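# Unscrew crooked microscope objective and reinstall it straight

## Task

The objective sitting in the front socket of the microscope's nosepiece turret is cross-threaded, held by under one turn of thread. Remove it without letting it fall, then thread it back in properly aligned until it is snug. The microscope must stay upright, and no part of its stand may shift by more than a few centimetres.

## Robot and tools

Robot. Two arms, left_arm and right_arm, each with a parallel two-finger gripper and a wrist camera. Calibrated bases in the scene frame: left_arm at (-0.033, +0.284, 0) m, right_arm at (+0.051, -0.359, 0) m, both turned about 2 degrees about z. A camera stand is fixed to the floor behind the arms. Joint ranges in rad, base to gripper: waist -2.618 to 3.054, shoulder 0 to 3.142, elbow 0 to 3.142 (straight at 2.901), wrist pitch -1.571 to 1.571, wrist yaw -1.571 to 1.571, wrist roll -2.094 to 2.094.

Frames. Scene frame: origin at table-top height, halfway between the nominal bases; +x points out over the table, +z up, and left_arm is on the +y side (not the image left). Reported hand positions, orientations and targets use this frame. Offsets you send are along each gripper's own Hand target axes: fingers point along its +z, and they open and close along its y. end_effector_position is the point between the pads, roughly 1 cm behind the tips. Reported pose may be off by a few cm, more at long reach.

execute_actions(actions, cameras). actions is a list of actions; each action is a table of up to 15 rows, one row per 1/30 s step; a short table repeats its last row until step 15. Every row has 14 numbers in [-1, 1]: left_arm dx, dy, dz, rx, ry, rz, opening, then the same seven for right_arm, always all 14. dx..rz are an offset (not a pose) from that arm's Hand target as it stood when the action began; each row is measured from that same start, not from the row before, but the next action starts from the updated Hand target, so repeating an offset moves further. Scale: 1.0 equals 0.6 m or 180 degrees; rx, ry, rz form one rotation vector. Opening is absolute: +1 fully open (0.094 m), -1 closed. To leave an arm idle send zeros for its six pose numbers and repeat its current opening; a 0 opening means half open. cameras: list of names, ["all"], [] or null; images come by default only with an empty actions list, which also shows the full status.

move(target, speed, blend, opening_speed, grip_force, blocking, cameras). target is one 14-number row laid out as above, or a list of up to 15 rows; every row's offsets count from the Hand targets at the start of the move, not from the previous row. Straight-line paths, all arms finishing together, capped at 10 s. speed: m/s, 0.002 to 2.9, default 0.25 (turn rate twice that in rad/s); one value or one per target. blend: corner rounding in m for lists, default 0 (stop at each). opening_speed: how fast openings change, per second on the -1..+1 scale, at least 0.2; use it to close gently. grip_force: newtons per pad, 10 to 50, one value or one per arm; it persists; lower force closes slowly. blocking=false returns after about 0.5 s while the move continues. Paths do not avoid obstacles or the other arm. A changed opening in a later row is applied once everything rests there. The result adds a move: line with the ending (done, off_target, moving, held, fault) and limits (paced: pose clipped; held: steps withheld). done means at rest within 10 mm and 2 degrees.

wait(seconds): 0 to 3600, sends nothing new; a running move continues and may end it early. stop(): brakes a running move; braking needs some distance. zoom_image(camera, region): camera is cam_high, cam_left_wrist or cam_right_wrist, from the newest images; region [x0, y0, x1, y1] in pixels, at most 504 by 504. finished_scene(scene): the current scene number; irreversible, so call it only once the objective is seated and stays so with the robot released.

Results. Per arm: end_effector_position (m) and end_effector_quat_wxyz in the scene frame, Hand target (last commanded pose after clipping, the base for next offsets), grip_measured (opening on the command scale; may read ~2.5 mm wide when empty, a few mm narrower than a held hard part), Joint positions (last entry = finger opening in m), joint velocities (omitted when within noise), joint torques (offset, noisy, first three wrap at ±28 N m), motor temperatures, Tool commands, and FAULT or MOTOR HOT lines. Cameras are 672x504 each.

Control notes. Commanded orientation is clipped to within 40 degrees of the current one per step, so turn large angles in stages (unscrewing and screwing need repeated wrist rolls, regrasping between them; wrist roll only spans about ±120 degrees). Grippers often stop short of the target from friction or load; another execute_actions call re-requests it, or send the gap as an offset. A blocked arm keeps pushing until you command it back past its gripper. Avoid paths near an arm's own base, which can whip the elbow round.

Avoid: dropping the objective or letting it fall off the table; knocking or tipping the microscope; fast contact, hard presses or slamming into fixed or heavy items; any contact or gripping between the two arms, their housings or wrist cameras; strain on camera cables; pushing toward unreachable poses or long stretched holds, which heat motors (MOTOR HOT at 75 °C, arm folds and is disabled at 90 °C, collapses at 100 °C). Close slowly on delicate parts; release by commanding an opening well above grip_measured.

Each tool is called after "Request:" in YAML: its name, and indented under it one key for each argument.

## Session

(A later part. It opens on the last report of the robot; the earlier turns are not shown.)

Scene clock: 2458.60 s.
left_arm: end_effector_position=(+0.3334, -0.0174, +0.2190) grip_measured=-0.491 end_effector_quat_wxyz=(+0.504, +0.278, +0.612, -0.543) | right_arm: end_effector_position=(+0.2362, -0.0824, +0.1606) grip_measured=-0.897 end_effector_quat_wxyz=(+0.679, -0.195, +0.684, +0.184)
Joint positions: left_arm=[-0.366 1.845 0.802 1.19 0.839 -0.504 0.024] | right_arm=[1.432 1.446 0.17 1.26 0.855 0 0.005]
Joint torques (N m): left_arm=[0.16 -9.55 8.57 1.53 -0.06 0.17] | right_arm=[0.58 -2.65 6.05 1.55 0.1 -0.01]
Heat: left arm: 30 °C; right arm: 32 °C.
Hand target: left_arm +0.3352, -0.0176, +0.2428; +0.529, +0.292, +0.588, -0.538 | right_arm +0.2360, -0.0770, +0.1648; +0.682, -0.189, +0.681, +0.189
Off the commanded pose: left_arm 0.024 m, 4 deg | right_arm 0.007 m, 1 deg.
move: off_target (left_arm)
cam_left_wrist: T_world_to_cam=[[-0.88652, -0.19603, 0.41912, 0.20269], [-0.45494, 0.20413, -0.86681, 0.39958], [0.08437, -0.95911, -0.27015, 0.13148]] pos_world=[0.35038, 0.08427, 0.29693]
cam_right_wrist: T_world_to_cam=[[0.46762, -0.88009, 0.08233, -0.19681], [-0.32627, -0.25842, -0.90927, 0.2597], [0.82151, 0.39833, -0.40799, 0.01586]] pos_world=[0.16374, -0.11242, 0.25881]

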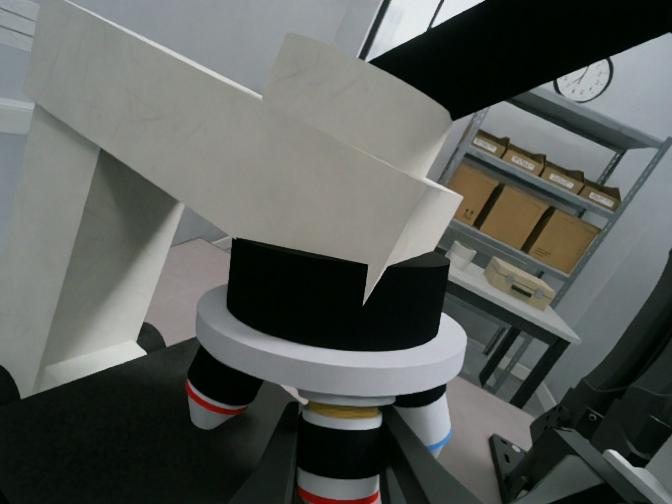

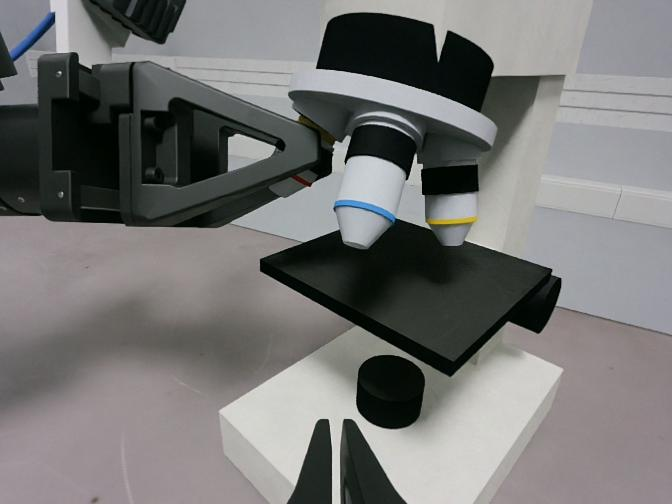

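Request:
move:
  target:
    - [0.0437, -0.0052, -0.0552, 0.0197, -0.0137, -0.0359, -0.6, 0, 0, 0, 0, 0, 0, -0.9]
    - [0.0009, -0.0025, 0.0005, 0, 0, 0, -0.6, 0, 0, 0, 0, 0, 0, -0.9]
  speed: [0.15, 0.06]
  cameras: ["cam_left_wrist", "cam_right_wrist"]

Request:
zoom_image:
  camera: "cam_left_wrist"
  region: [288, 370, 348, 430]

Request:
zoom_image:
  camera: "cam_left_wrist"
  region: [340, 370, 400, 430]

Request:
zoom_image:
  camera: "cam_right_wrist"
  region: [286, 100, 346, 160]

Scene clock: 2489.50 s.
left_arm: end_effector_position=(+0.3321, -0.0159, +0.2186) grip_measured=-0.491 end_effector_quat_wxyz=(+0.502, +0.281, +0.611, -0.544) | right_arm: end_effector_position=(+0.2362, -0.0824, +0.1606) grip_measured=-0.897 end_effector_quat_wxyz=(+0.679, -0.195, +0.684, +0.184)
Joint positions: left_arm=[-0.36 1.844 0.798 1.192 0.852 -0.504 0.024] | right_arm=[1.432 1.446 0.17 1.26 0.855 0 0.005]
Joint torques (N m): left_arm=[-0.64 -9.7 8.46 1.53 -0.2 0.16] | right_arm=[0.62 -2.63 6.01 1.54 0.1 -0.01]
Heat: left arm: 30 °C; right arm: 32 °C.
Hand target: left_arm +0.3337, -0.0184, +0.2428; +0.529, +0.292, +0.588, -0.538 | right_arm +0.2360, -0.0770, +0.1648; +0.682, -0.189, +0.681, +0.189
Off the commanded pose: left_arm 0.024 m, 4 deg | right_arm 0.007 m, 1 deg.
move: off_target (left_arm)
cam_left_wrist: T_world_to_cam=[[-0.88854, -0.19002, 0.4176, 0.20304], [-0.45219, 0.2088, -0.86714, 0.39759], [0.07758, -0.95932, -0.27145, 0.13541]] pos_world=[0.34969, 0.08547, 0.29673]
cam_right_wrist: T_world_to_cam=[[0.46762, -0.88009, 0.08233, -0.19681], [-0.32627, -0.25842, -0.90927, 0.2597], [0.82151, 0.39833, -0.40799, 0.01586]] pos_world=[0.16374, -0.11242, 0.25881]

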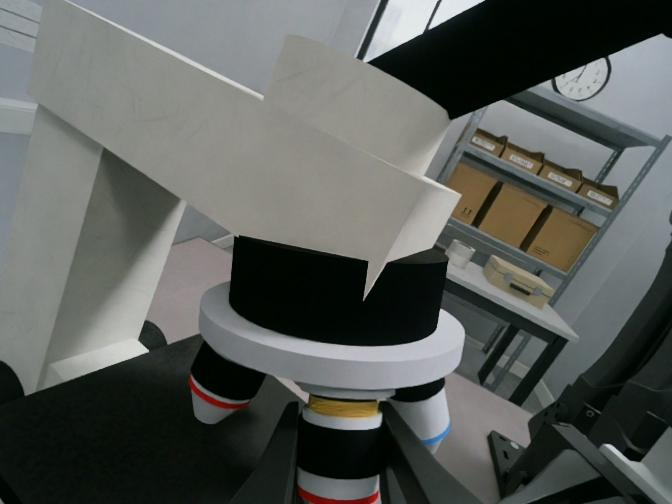

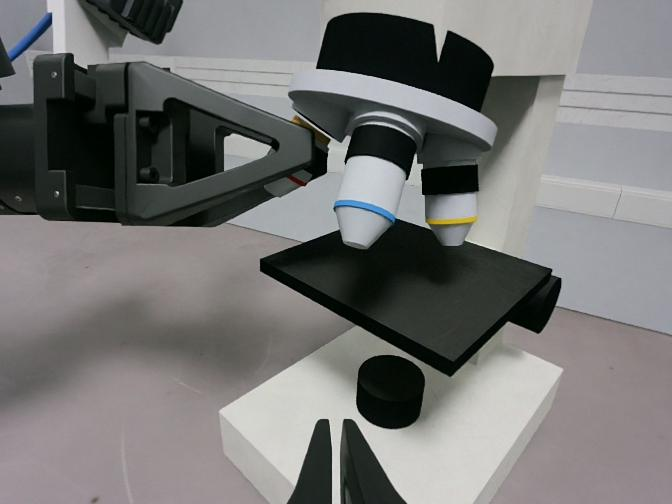

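Scaled by 8.400 from the camera's image (finer frame: 960x720).

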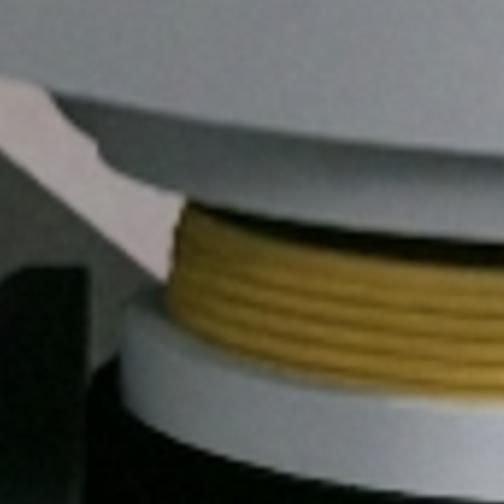

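Scaled by 8.400 from the camera's image (finer frame: 960x720).

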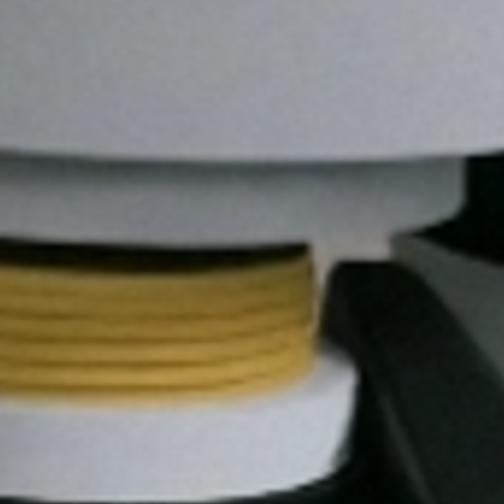

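Scaled by 8.400 from the camera's image (finer frame: 960x720).

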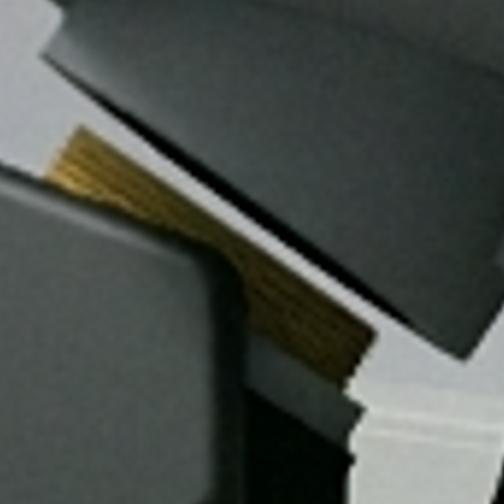

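Request:
move:
  target:
    - [-0.0014, -0.0005, 0.0013, 0, 0.0042, 0, -0.6, 0, 0, 0, 0, 0, 0, -0.9]
    - [-0.0042, 0.0006, 0.0005, -0.1176, -0.0067, 0.0764, -0.6, 0, 0, 0, 0, 0, 0, -0.9]
    - [-0.0068, 0.0067, 0.0034, -0.2305, -0.0152, 0.1465, -0.6, 0, 0, 0, 0, 0, 0, -0.9]
    - [-0.0078, 0.0118, 0.0063, -0.3445, -0.0204, 0.2163, -0.6, 0, 0, 0, 0, 0, 0, -0.9]
    - [-0.0100, 0.0131, 0.0054, -0.4101, -0.0250, 0.2598, -0.6, 0, 0, 0, 0, 0, 0, -0.9]
  speed: [0.03, 0.11, 0.11, 0.11, 0.11]
  blend: [0.001, 0.02, 0.02, 0.02, 0]
  cameras: ["cam_left_wrist", "cam_right_wrist"]

Request:
zoom_image:
  camera: "cam_left_wrist"
  region: [285, 375, 395, 420]

Request:
zoom_image:
  camera: "cam_right_wrist"
  region: [286, 100, 346, 160]

Scene clock: 2546.73 s.
left_arm: end_effector_position=(+0.3409, -0.0138, +0.2203) grip_measured=-0.491 end_effector_quat_wxyz=(+0.745, +0.138, +0.631, +0.166) | right_arm: end_effector_position=(+0.2362, -0.0824, +0.1606) grip_measured=-0.897 end_effector_quat_wxyz=(+0.679, -0.195, +0.684, +0.184)
Joint positions: left_arm=[-0.954 1.982 0.882 1.4 -0.976 0.685 0.024] | right_arm=[1.432 1.446 0.17 1.26 0.855 0 0.005]
Joint torques (N m): left_arm=[0.16 -7.91 9.66 1.98 0.18 0] | right_arm=[0.58 -2.65 6.04 1.54 0.1 -0.01]
Heat: left arm: 31 °C; right arm: 32 °C.
Hand target: left_arm +0.3435, -0.0182, +0.2464; +0.772, +0.101, +0.612, +0.140 | right_arm +0.2360, -0.0770, +0.1648; +0.682, -0.189, +0.681, +0.189
Off the commanded pose: left_arm 0.027 m, 6 deg | right_arm 0.007 m, 1 deg.
move: off_target (left_arm)
cam_left_wrist: T_world_to_cam=[[0.01379, -0.92425, -0.38154, 0.06882], [-0.2782, 0.36296, -0.88931, 0.35024], [0.96042, 0.11841, -0.25212, -0.15308]] pos_world=[0.24351, -0.04539, 0.29914]
cam_right_wrist: T_world_to_cam=[[0.46762, -0.88009, 0.08233, -0.19681], [-0.32627, -0.25842, -0.90927, 0.2597], [0.82151, 0.39833, -0.40799, 0.01586]] pos_world=[0.16374, -0.11242, 0.25881]

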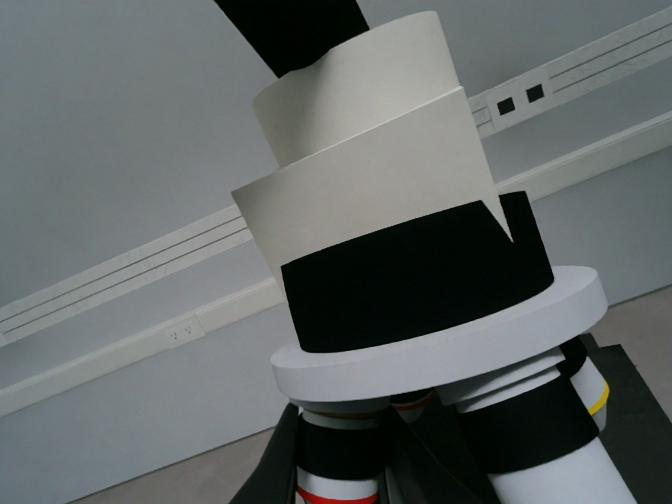

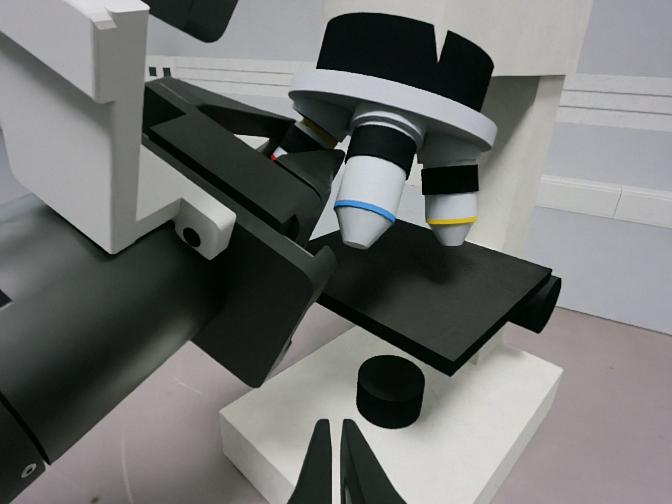

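Scaled by 4.582 from the camera's image (finer frame: 960x720).

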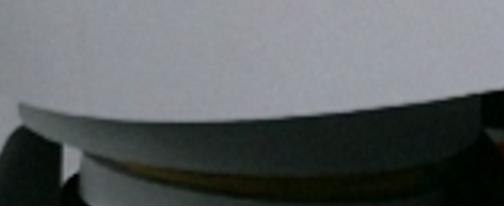

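Scaled by 8.400 from the camera's image (finer frame: 960x720).

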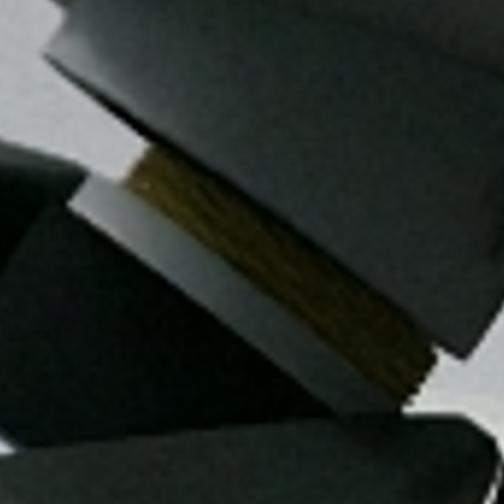

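Request:
move:
  target:
    - [0.0652, -0.0018, -0.0280, 0, 0, 0, -0.6, 0, 0, 0, 0, 0, 0, -0.9]
    - [0.0527, 0.0262, -0.0573, 0.4244, 0.0291, -0.3023, -0.6, 0, 0, 0, 0, 0, 0, -0.9]
    - [0.0032, -0.0003, -0.0177, 0.4123, 0.0274, -0.2572, -0.6, 0, 0, 0, 0, 0, 0, -0.9]
    - [-0.0047, -0.0015, -0.0118, 0.4123, 0.0274, -0.2572, -0.6, 0, 0, 0, 0, 0, 0, -0.9]
  speed: [0.2, 0.3, 0.06, 0.03]
  blend: [0.01, 0, 0, 0]
  cameras: ["cam_left_wrist", "cam_right_wrist"]

Request:
zoom_image:
  camera: "cam_left_wrist"
  region: [285, 375, 395, 420]

Request:
zoom_image:
  camera: "cam_right_wrist"
  region: [286, 100, 346, 160]

Scene clock: 2572.03 s.
left_arm: end_effector_position=(+0.3342, -0.0168, +0.2192) grip_measured=-0.491 end_effector_quat_wxyz=(+0.495, +0.283, +0.617, -0.543) | right_arm: end_effector_position=(+0.2362, -0.0824, +0.1606) grip_measured=-0.897 end_effector_quat_wxyz=(+0.679, -0.195, +0.684, +0.184)
Joint positions: left_arm=[-0.358 1.835 0.817 1.14 0.862 -0.493 0.024] | right_arm=[1.432 1.446 0.17 1.26 0.855 0 0.005]
Joint torques (N m): left_arm=[-0.8 -9.84 8.99 1.58 -0.22 0.15] | right_arm=[0.61 -2.62 6.02 1.53 0.09 -0.02]
Heat: left arm: 34 °C; right arm: 32 °C.
Hand target: left_arm +0.3362, -0.0200, +0.2471; +0.526, +0.296, +0.590, -0.536 | right_arm +0.2360, -0.0770, +0.1648; +0.682, -0.189, +0.681, +0.189
Off the commanded pose: left_arm 0.028 m, 5 deg | right_arm 0.007 m, 1 deg.
move: off_target (left_arm)
cam_left_wrist: T_world_to_cam=[[-0.88475, -0.19061, 0.42531, 0.20156], [-0.46103, 0.22409, -0.85863, 0.40065], [0.06835, -0.95575, -0.28614, 0.14106]] pos_world=[0.3534, 0.08346, 0.29865]
cam_right_wrist: T_world_to_cam=[[0.46762, -0.88009, 0.08233, -0.19681], [-0.32627, -0.25842, -0.90927, 0.2597], [0.82151, 0.39833, -0.40799, 0.01586]] pos_world=[0.16374, -0.11242, 0.25881]

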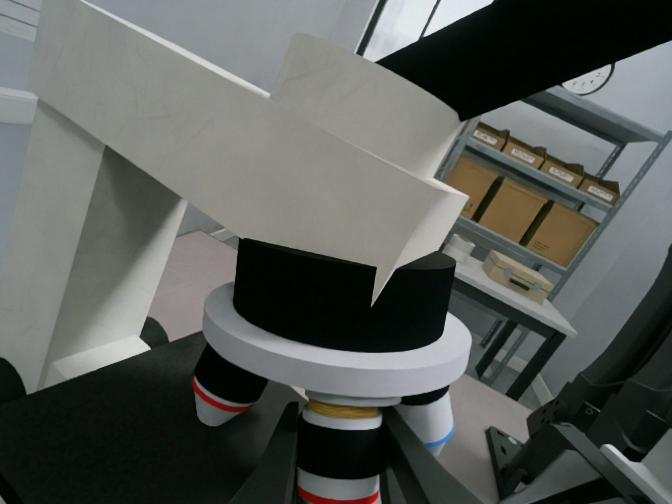

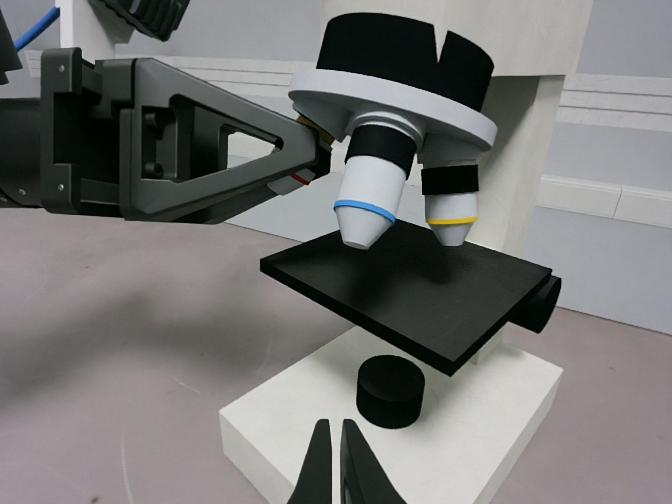

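Scaled by 4.582 from the camera's image (finer frame: 960x720).

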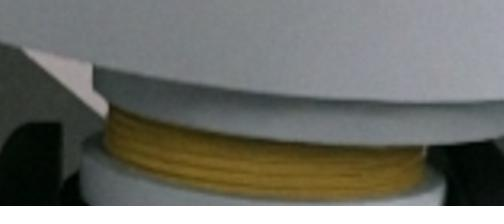

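Scaled by 8.400 from the camera's image (finer frame: 960x720).

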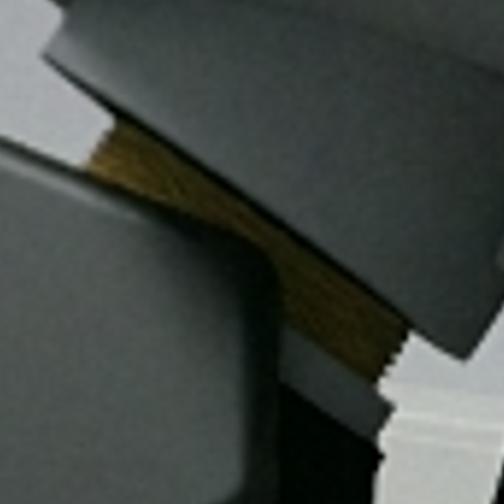

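Request:
move:
  target:
    - [0.0437, -0.0052, -0.0552, 0.0197, -0.0137, -0.0359, -0.6, 0, 0, 0, 0, 0, 0, -0.9]
    - [0.0092, -0.0052, -0.0007, 0, 0, 0, -0.6, 0, 0, 0, 0, 0, 0, -0.9]
  speed: [0.15, 0.06]
  cameras: ["cam_left_wrist", "cam_right_wrist"]

Request:
zoom_image:
  camera: "cam_left_wrist"
  region: [288, 370, 348, 430]

Request:
zoom_image:
  camera: "cam_left_wrist"
  region: [340, 370, 400, 430]

Request:
zoom_image:
  camera: "cam_right_wrist"
  region: [286, 100, 346, 160]

Scene clock: 2590.07 s.
left_arm: end_effector_position=(+0.3301, -0.0190, +0.2185) grip_measured=-0.491 end_effector_quat_wxyz=(+0.499, +0.285, +0.613, -0.542) | right_arm: end_effector_position=(+0.2362, -0.0824, +0.1606) grip_measured=-0.897 end_effector_quat_wxyz=(+0.679, -0.195, +0.684, +0.184)
Joint positions: left_arm=[-0.369 1.835 0.802 1.164 0.851 -0.49 0.024] | right_arm=[1.432 1.446 0.17 1.26 0.855 0 0.005]
Joint torques (N m): left_arm=[-0.65 -9.72 8.5 1.51 -0.2 0.18] | right_arm=[0.64 -2.62 6 1.54 0.09 -0.01]
Heat: left arm: 33 °C; right arm: 32 °C.
Hand target: left_arm +0.3317, -0.0216, +0.2429; +0.526, +0.296, +0.590, -0.536 | right_arm +0.2360, -0.0770, +0.1648; +0.682, -0.189, +0.681, +0.189
Off the commanded pose: left_arm 0.025 m, 4 deg | right_arm 0.007 m, 1 deg.
move: off_target (left_arm)
cam_left_wrist: T_world_to_cam=[[-0.88925, -0.18897, 0.41656, 0.20113], [-0.45178, 0.22035, -0.86449, 0.39671], [0.07157, -0.95694, -0.28132, 0.13676]] pos_world=[0.3483, 0.08146, 0.29764]
cam_right_wrist: T_world_to_cam=[[0.46762, -0.88009, 0.08233, -0.19681], [-0.32627, -0.25842, -0.90927, 0.2597], [0.82151, 0.39833, -0.40799, 0.01586]] pos_world=[0.16374, -0.11242, 0.25881]

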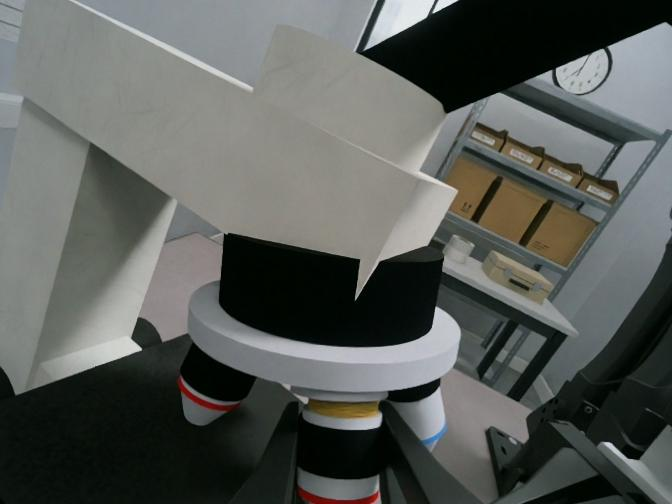

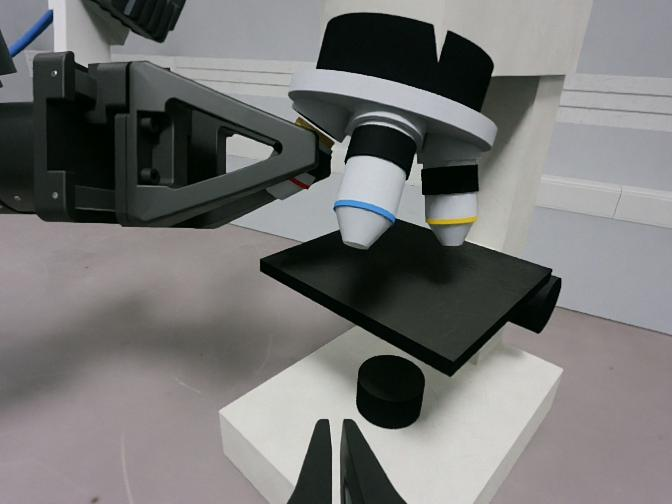

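Scaled by 8.400 from the camera's image (finer frame: 960x720).

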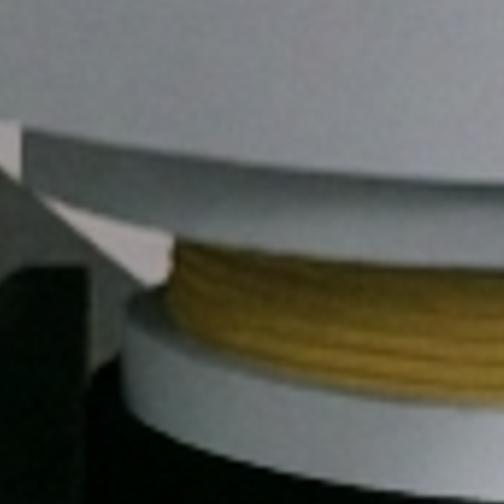

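Scaled by 8.400 from the camera's image (finer frame: 960x720).

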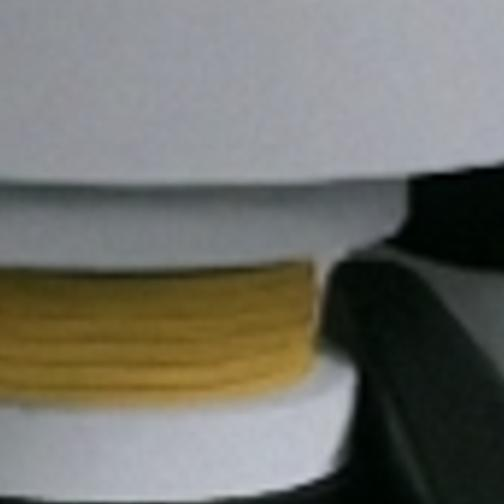

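Scaled by 8.400 from the camera's image (finer frame: 960x720).

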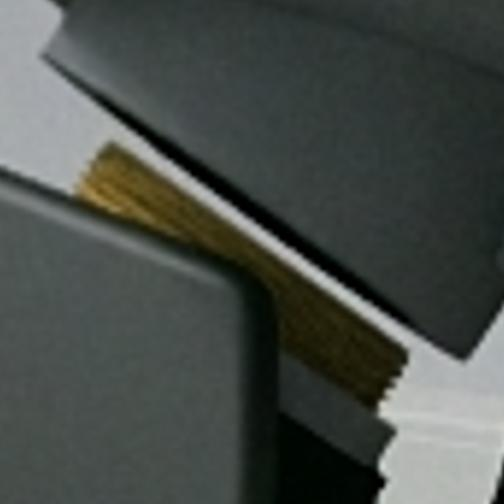

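Request:
move:
  target:
    - [0.0415, 0.0018, -0.0590, 0.0197, -0.0137, -0.0359, -0.6, 0, 0, 0, 0, 0, 0, -0.9]
    - [-0.0013, 0.0020, -0.0032, -0.0024, 0.0034, -0.0033, -0.6, 0, 0, 0, 0, 0, 0, -0.9]
    - [-0.0077, 0.0022, 0.0017, -0.0024, 0.0034, -0.0033, -0.6, 0, 0, 0, 0, 0, 0, -0.9]
  speed: [0.15, 0.06, 0.03]
  cameras: ["cam_left_wrist", "cam_right_wrist"]

Request:
zoom_image:
  camera: "cam_left_wrist"
  region: [288, 370, 348, 430]

Request:
zoom_image:
  camera: "cam_left_wrist"
  region: [340, 370, 400, 430]

Request:
zoom_image:
  camera: "cam_right_wrist"
  region: [286, 100, 346, 160]

Scene clock: 2628.47 s.
left_arm: end_effector_position=(+0.3320, -0.0180, +0.2207) grip_measured=-0.491 end_effector_quat_wxyz=(+0.493, +0.282, +0.620, -0.541) | right_arm: end_effector_position=(+0.2362, -0.0824, +0.1606) grip_measured=-0.897 end_effector_quat_wxyz=(+0.679, -0.195, +0.684, +0.184)
Joint positions: left_arm=[-0.364 1.816 0.813 1.112 0.854 -0.488 0.024] | right_arm=[1.432 1.446 0.17 1.26 0.855 0 0.005]
Joint torques (N m): left_arm=[-0.7 -9.61 9.1 1.55 -0.2 0.16] | right_arm=[0.59 -2.65 6.05 1.53 0.09 -0.01]
Heat: left arm: 31 °C; right arm: 32 °C.
Hand target: left_arm +0.3345, -0.0212, +0.2468; +0.521, +0.294, +0.597, -0.535 | right_arm +0.2360, -0.0770, +0.1648; +0.682, -0.189, +0.681, +0.189
Off the commanded pose: left_arm 0.026 m, 4 deg | right_arm 0.007 m, 1 deg.
move: off_target (left_arm)
cam_left_wrist: T_world_to_cam=[[-0.88104, -0.19515, 0.43092, 0.19612], [-0.46808, 0.22804, -0.85375, 0.40248], [0.06834, -0.95389, -0.29226, 0.14181]] pos_world=[0.3515, 0.08176, 0.30055]
cam_right_wrist: T_world_to_cam=[[0.46762, -0.88009, 0.08233, -0.19681], [-0.32627, -0.25842, -0.90927, 0.2597], [0.82151, 0.39833, -0.40799, 0.01586]] pos_world=[0.16374, -0.11242, 0.25881]

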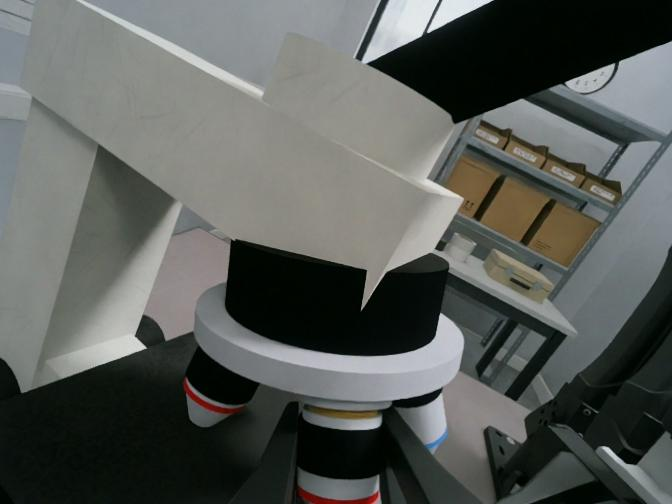

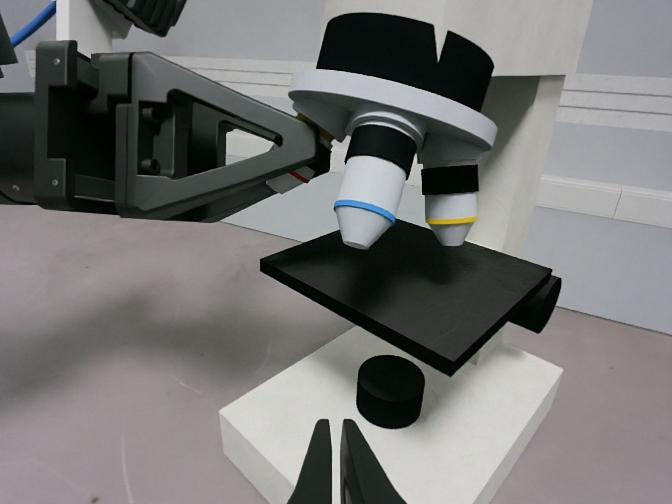

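Scaled by 8.400 from the camera's image (finer frame: 960x720).

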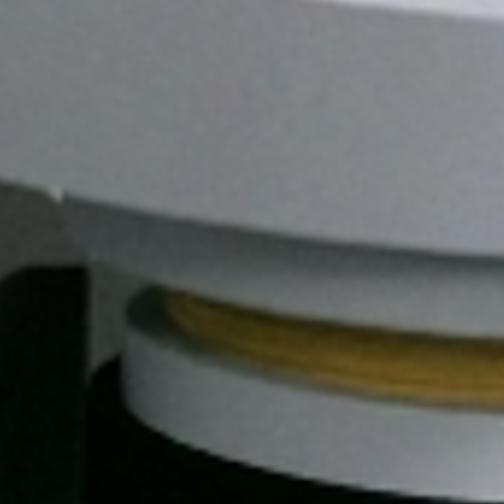

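Scaled by 8.400 from the camera's image (finer frame: 960x720).

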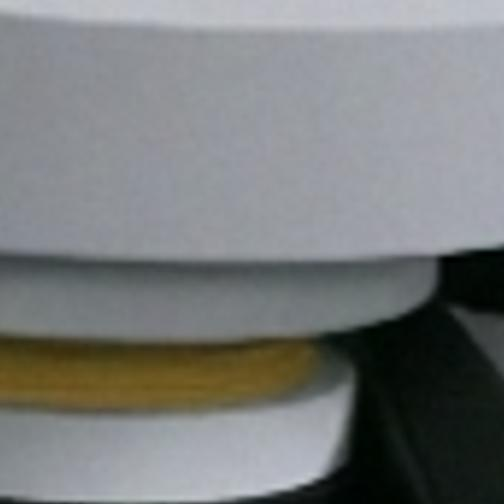

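Scaled by 8.400 from the camera's image (finer frame: 960x720).

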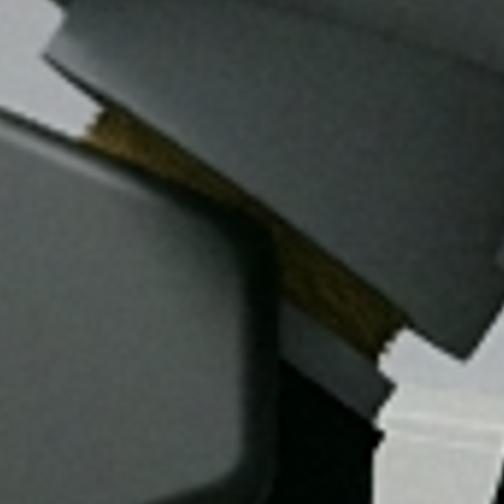

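Request:
move:
  target:
    - [-0.0021, 0.0013, -0.0015, -0.1183, -0.0117, 0.0757, -0.6, 0, 0, 0, 0, 0, 0, -0.9]
    - [-0.0035, 0.0053, 0.0011, -0.2312, -0.0206, 0.1463, -0.6, 0, 0, 0, 0, 0, 0, -0.9]
    - [-0.0045, 0.0098, 0.0049, -0.3438, -0.0261, 0.2160, -0.6, 0, 0, 0, 0, 0, 0, -0.9]
  speed: [0.1, 0.1, 0.1]
  blend: [0.02, 0.02, 0]
  cameras: ["cam_left_wrist", "cam_right_wrist"]

Request:
zoom_image:
  camera: "cam_left_wrist"
  region: [285, 375, 395, 420]

Request:
zoom_image:
  camera: "cam_right_wrist"
  region: [286, 100, 346, 160]

Scene clock: 2716.40 s.
left_arm: end_effector_position=(+0.3373, -0.0154, +0.2226) grip_measured=-0.491 end_effector_quat_wxyz=(+0.736, +0.162, +0.656, +0.036) | right_arm: end_effector_position=(+0.2362, -0.0824, +0.1606) grip_measured=-0.897 end_effector_quat_wxyz=(+0.679, -0.195, +0.684, +0.184)
Joint positions: left_arm=[-0.904 1.796 0.777 1.135 -0.745 0.37 0.024] | right_arm=[1.432 1.446 0.17 1.26 0.855 0 0.005]
Joint torques (N m): left_arm=[-0.16 -6.61 10.37 1.95 -0.01 0.25] | right_arm=[0.59 -2.63 6 1.55 0.09 -0.01]
Heat: left arm: 34 °C; right arm: 32 °C.
Hand target: left_arm +0.3415, -0.0220, +0.2478; +0.758, +0.142, +0.636, +0.025 | right_arm +0.2360, -0.0770, +0.1648; +0.682, -0.189, +0.681, +0.189
Off the commanded pose: left_arm 0.026 m, 4 deg | right_arm 0.007 m, 1 deg.
move: off_target (left_arm)
cam_left_wrist: T_world_to_cam=[[-0.21786, -0.94449, -0.24593, 0.11601], [-0.29097, 0.30338, -0.90736, 0.35924], [0.93159, -0.12612, -0.34092, -0.12317]] pos_world=[0.24455, -0.01495, 0.3125]
cam_right_wrist: T_world_to_cam=[[0.46762, -0.88009, 0.08233, -0.19681], [-0.32627, -0.25842, -0.90927, 0.2597], [0.82151, 0.39833, -0.40799, 0.01586]] pos_world=[0.16374, -0.11242, 0.25881]

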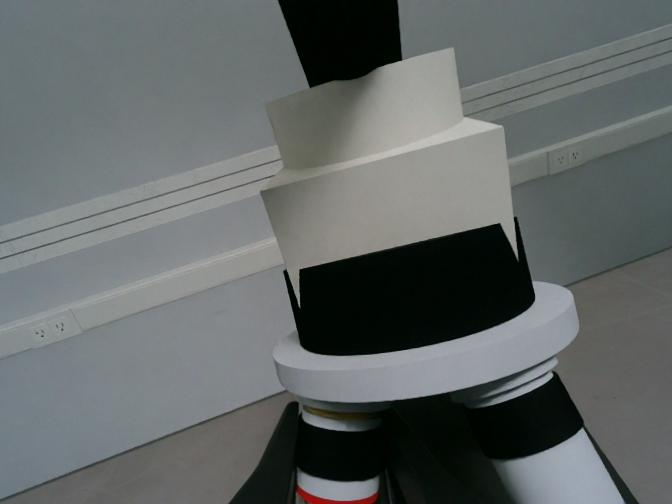

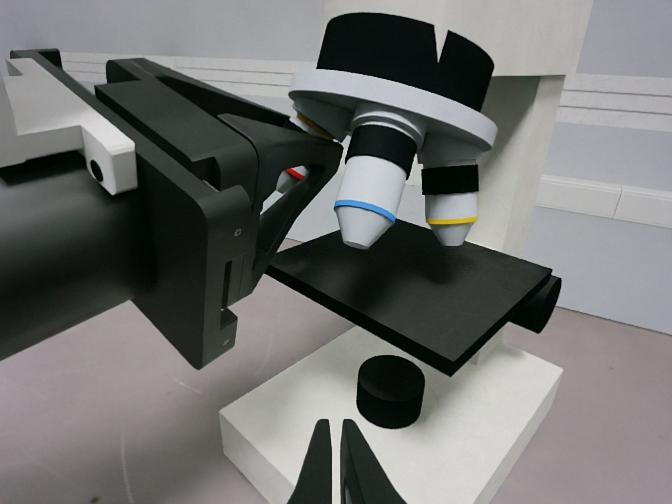

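Scaled by 4.582 from the camera's image (finer frame: 960x720).

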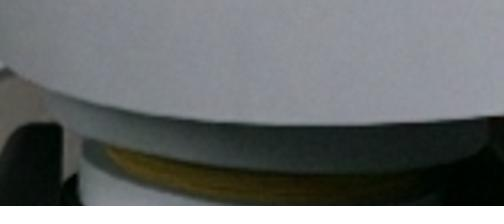

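Scaled by 8.400 from the camera's image (finer frame: 960x720).

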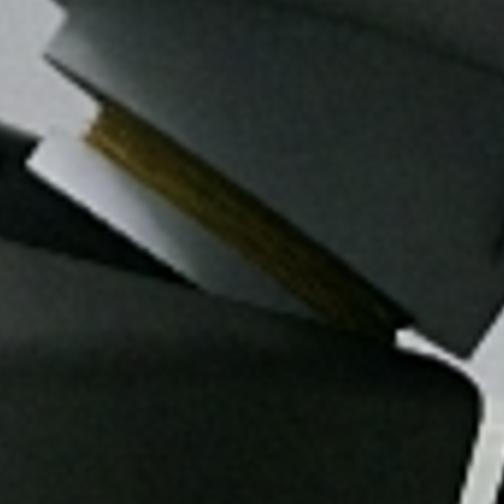

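Request:
move:
  target: [0.0615, 0.0090, -0.0250, 0.0041, 0.0175, 0.0179, -0.6, 0, 0, 0, 0, 0, 0, -0.9]
  speed: 0.06
  cameras: ["cam_right_wrist"]

Request:
zoom_image:
  camera: "cam_right_wrist"
  region: [286, 100, 346, 160]

Scene clock: 2722.67 s.
left_arm: end_effector_position=(+0.3349, -0.0164, +0.2213) grip_measured=-0.491 end_effector_quat_wxyz=(+0.743, +0.167, +0.647, +0.027) | right_arm: end_effector_position=(+0.2362, -0.0824, +0.1606) grip_measured=-0.897 end_effector_quat_wxyz=(+0.679, -0.195, +0.684, +0.184)
Joint positions: left_arm=[-0.901 1.808 0.756 1.194 -0.717 0.383 0.024] | right_arm=[1.432 1.446 0.17 1.26 0.855 0 0.005]
Joint torques (N m): left_arm=[0.44 -6.57 3.71 1.75 -0.24 0.13] | right_arm=[0.61 -2.63 6.04 1.54 0.1 -0.01]
Heat: left arm: 34 °C; right arm: 32 °C.
Hand target: left_arm +0.3347, -0.0060, +0.2116; +0.739, +0.164, +0.652, +0.046 | right_arm +0.2360, -0.0770, +0.1648; +0.682, -0.189, +0.681, +0.189
Off the commanded pose: left_arm 0.014 m, 2 deg | right_arm 0.007 m, 1 deg.
move: off_target (left_arm)
cam_right_wrist: T_world_to_cam=[[0.46762, -0.88009, 0.08233, -0.19681], [-0.32627, -0.25842, -0.90927, 0.2597], [0.82151, 0.39833, -0.40799, 0.01586]] pos_world=[0.16374, -0.11242, 0.25881]

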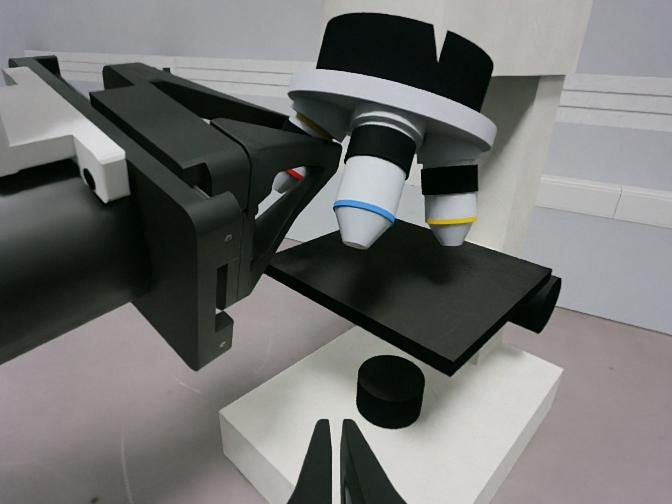

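Scaled by 8.400 from the camera's image (finer frame: 960x720).

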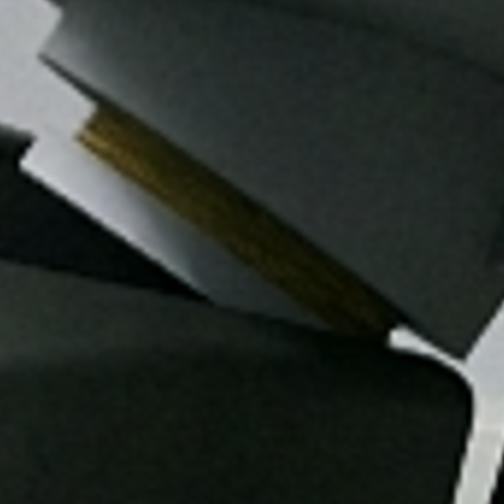

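Request:
move:
  target: [0.0055, 0.0, -0.0030, 0, 0, 0, -0.6, 0, 0, 0, 0, 0, 0, -0.9]
  speed: 0.03
  cameras: ["cam_right_wrist"]

Request:
zoom_image:
  camera: "cam_right_wrist"
  region: [286, 100, 346, 160]

Scene clock: 2728.07 s.
left_arm: end_effector_position=(+0.3348, -0.0162, +0.2210) grip_measured=-0.491 end_effector_quat_wxyz=(+0.746, +0.168, +0.644, +0.024) | right_arm: end_effector_position=(+0.2362, -0.0824, +0.1606) grip_measured=-0.897 end_effector_quat_wxyz=(+0.679, -0.195, +0.684, +0.184)
Joint positions: left_arm=[-0.898 1.813 0.75 1.214 -0.708 0.386 0.024] | right_arm=[1.432 1.446 0.17 1.26 0.855 0 0.005]
Joint torques (N m): left_arm=[0.13 -6.43 3.28 1.74 -0.33 0.11] | right_arm=[0.58 -2.65 6.05 1.55 0.1 -0.01]
Heat: left arm: 34 °C; right arm: 32 °C.
Hand target: left_arm +0.3335, -0.0046, +0.2082; +0.739, +0.164, +0.652, +0.046 | right_arm +0.2360, -0.0770, +0.1648; +0.682, -0.189, +0.681, +0.189
Off the commanded pose: left_arm 0.017 m, 3 deg | right_arm 0.007 m, 1 deg.
move: off_target (left_arm)
cam_right_wrist: T_world_to_cam=[[0.46762, -0.88009, 0.08233, -0.19681], [-0.32627, -0.25842, -0.90927, 0.2597], [0.82151, 0.39833, -0.40799, 0.01586]] pos_world=[0.16374, -0.11242, 0.25881]

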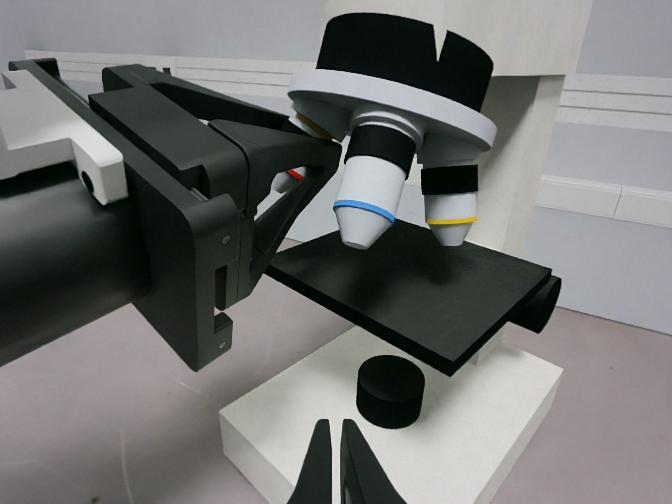

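Scaled by 8.400 from the camera's image (finer frame: 960x720).

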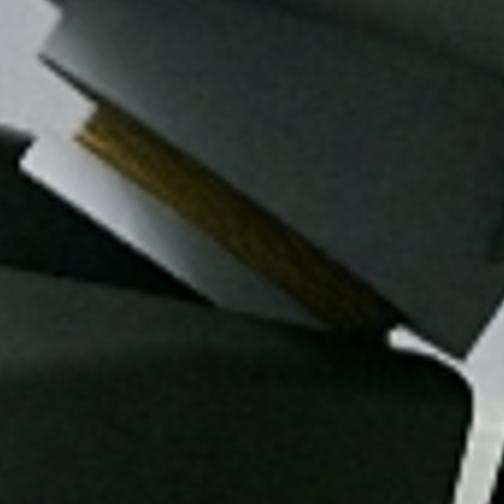

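Request:
move:
  target:
    - [-0.0253, -0.0113, 0.0077, 0.0101, -0.0091, -0.0081, -0.6, 0, 0, 0, 0, 0, 0, -0.9]
    - [-0.0253, -0.0113, 0.0077, 0.0101, -0.0091, -0.0081, -0.2, 0, 0, 0, 0, 0, 0, -0.9]
  speed: 0.06
  opening_speed: 0.8
  cameras: ["cam_left_wrist", "cam_right_wrist"]

Request:
zoom_image:
  camera: "cam_right_wrist"
  region: [286, 100, 346, 160]

Request:
zoom_image:
  camera: "cam_left_wrist"
  region: [240, 350, 420, 504]

Scene clock: 2754.73 s.
left_arm: end_effector_position=(+0.3347, -0.0171, +0.2212) grip_measured=-0.202 end_effector_quat_wxyz=(+0.746, +0.169, +0.643, +0.021) | right_arm: end_effector_position=(+0.2362, -0.0824, +0.1606) grip_measured=-0.897 end_effector_quat_wxyz=(+0.679, -0.195, +0.684, +0.184)
Joint positions: left_arm=[-0.898 1.813 0.75 1.214 -0.702 0.383 0.038] | right_arm=[1.432 1.446 0.17 1.26 0.855 0 0.005]
Joint torques (N m): left_arm=[-0.05 -7.21 5.98 1.51 -0.03 0.01] | right_arm=[0.59 -2.65 6.01 1.54 0.1 -0.01]
Heat: left arm: 32 °C; right arm: 32 °C.
Hand target: left_arm +0.3347, -0.0162, +0.2211; +0.746, +0.168, +0.644, +0.024 | right_arm +0.2360, -0.0770, +0.1648; +0.682, -0.189, +0.681, +0.189
Off the commanded pose: left_arm 0.001 m, 0 deg | right_arm 0.007 m, 1 deg.
move: done
cam_left_wrist: T_world_to_cam=[[-0.24487, -0.93899, -0.24153, 0.12164], [-0.25516, 0.30275, -0.91828, 0.3482], [0.93538, -0.16323, -0.31373, -0.12927]] pos_world=[0.23955, -0.0123, 0.30856]
cam_right_wrist: T_world_to_cam=[[0.46762, -0.88009, 0.08233, -0.19681], [-0.32627, -0.25842, -0.90927, 0.2597], [0.82151, 0.39833, -0.40799, 0.01586]] pos_world=[0.16374, -0.11242, 0.25881]

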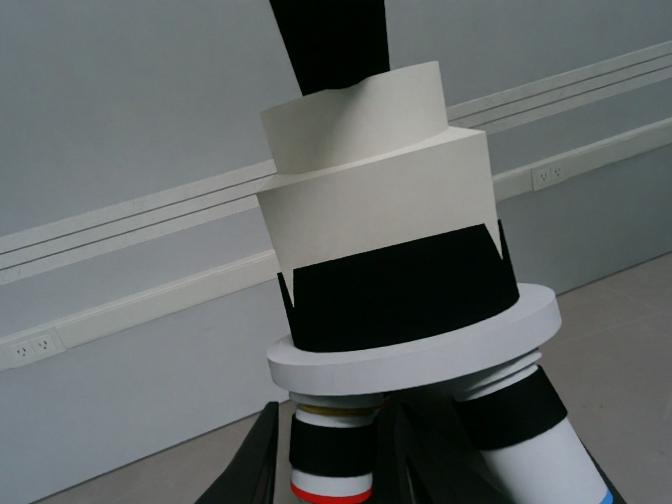

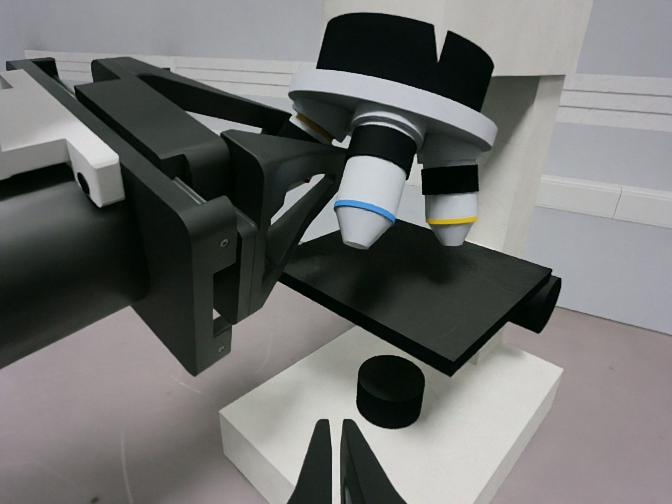

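Scaled by 8.400 from the camera's image (finer frame: 960x720).

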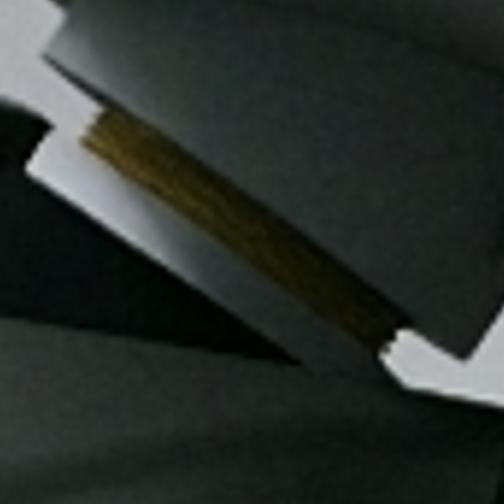

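Scaled by 2.800 from the camera's image (finer frame: 960x720).

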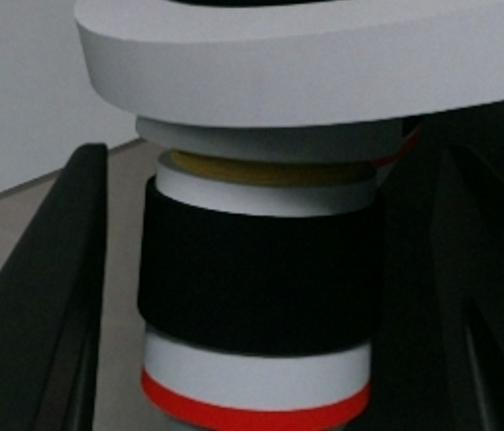

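Request:
move:
  target:
    - [0.0050, -0.0027, -0.0032, 0.1675, 0.0162, -0.1153, -0.2, 0, 0, 0, 0, 0, 0, -0.9]
    - [0.0107, -0.0040, -0.0065, 0.3349, 0.0323, -0.2306, -0.2, 0, 0, 0, 0, 0, 0, -0.9]
  speed: 0.2
  blend: [0.02, 0]
  cameras: ["cam_left_wrist", "cam_right_wrist"]

Request:
zoom_image:
  camera: "cam_left_wrist"
  region: [240, 350, 420, 504]

Scene clock: 2773.23 s.
left_arm: end_effector_position=(+0.3259, -0.0152, +0.2109) grip_measured=-0.202 end_effector_quat_wxyz=(+0.487, +0.278, +0.626, -0.542) | right_arm: end_effector_position=(+0.2362, -0.0824, +0.1606) grip_measured=-0.897 end_effector_quat_wxyz=(+0.679, -0.195, +0.684, +0.184)
Joint positions: left_arm=[-0.364 1.816 0.773 1.137 0.853 -0.492 0.038] | right_arm=[1.432 1.446 0.17 1.26 0.855 0 0.005]
Joint torques (N m): left_arm=[0.42 -5.9 8.12 1.59 -0.03 0.03] | right_arm=[0.58 -2.65 6.04 1.55 0.1 -0.01]
Heat: left arm: 31 °C; right arm: 32 °C.
Hand target: left_arm +0.3316, -0.0160, +0.2138; +0.493, +0.282, +0.620, -0.541 | right_arm +0.2360, -0.0770, +0.1648; +0.682, -0.189, +0.681, +0.189
Off the commanded pose: left_arm 0.006 m, 1 deg | right_arm 0.007 m, 1 deg.
move: done
cam_left_wrist: T_world_to_cam=[[-0.87328, -0.19778, 0.44526, 0.18993], [-0.48299, 0.23136, -0.84451, 0.39359], [0.06401, -0.95255, -0.29757, 0.14462]] pos_world=[0.3467, 0.08426, 0.29085]
cam_right_wrist: T_world_to_cam=[[0.46762, -0.88009, 0.08233, -0.19681], [-0.32627, -0.25842, -0.90927, 0.2597], [0.82151, 0.39833, -0.40799, 0.01586]] pos_world=[0.16374, -0.11242, 0.25881]

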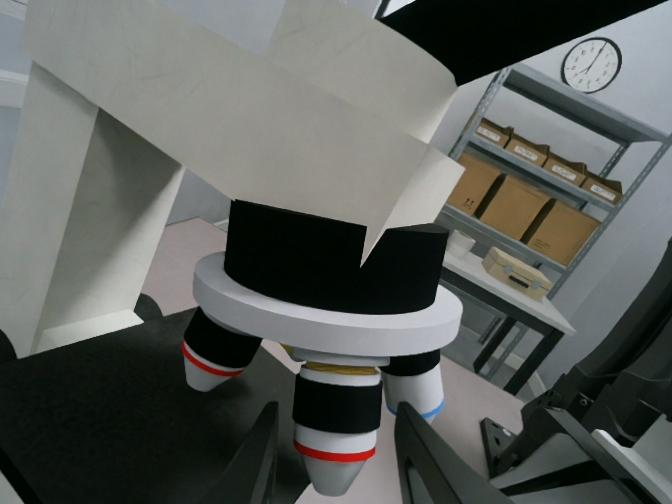

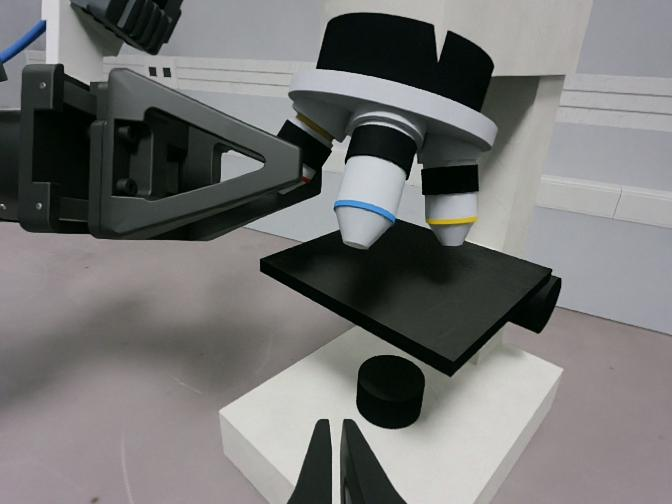

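Scaled by 2.800 from the camera's image (finer frame: 960x720).

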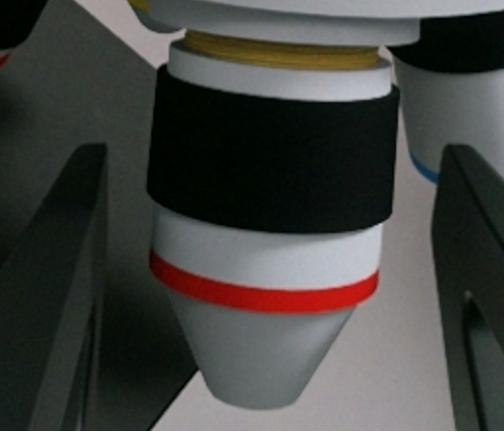

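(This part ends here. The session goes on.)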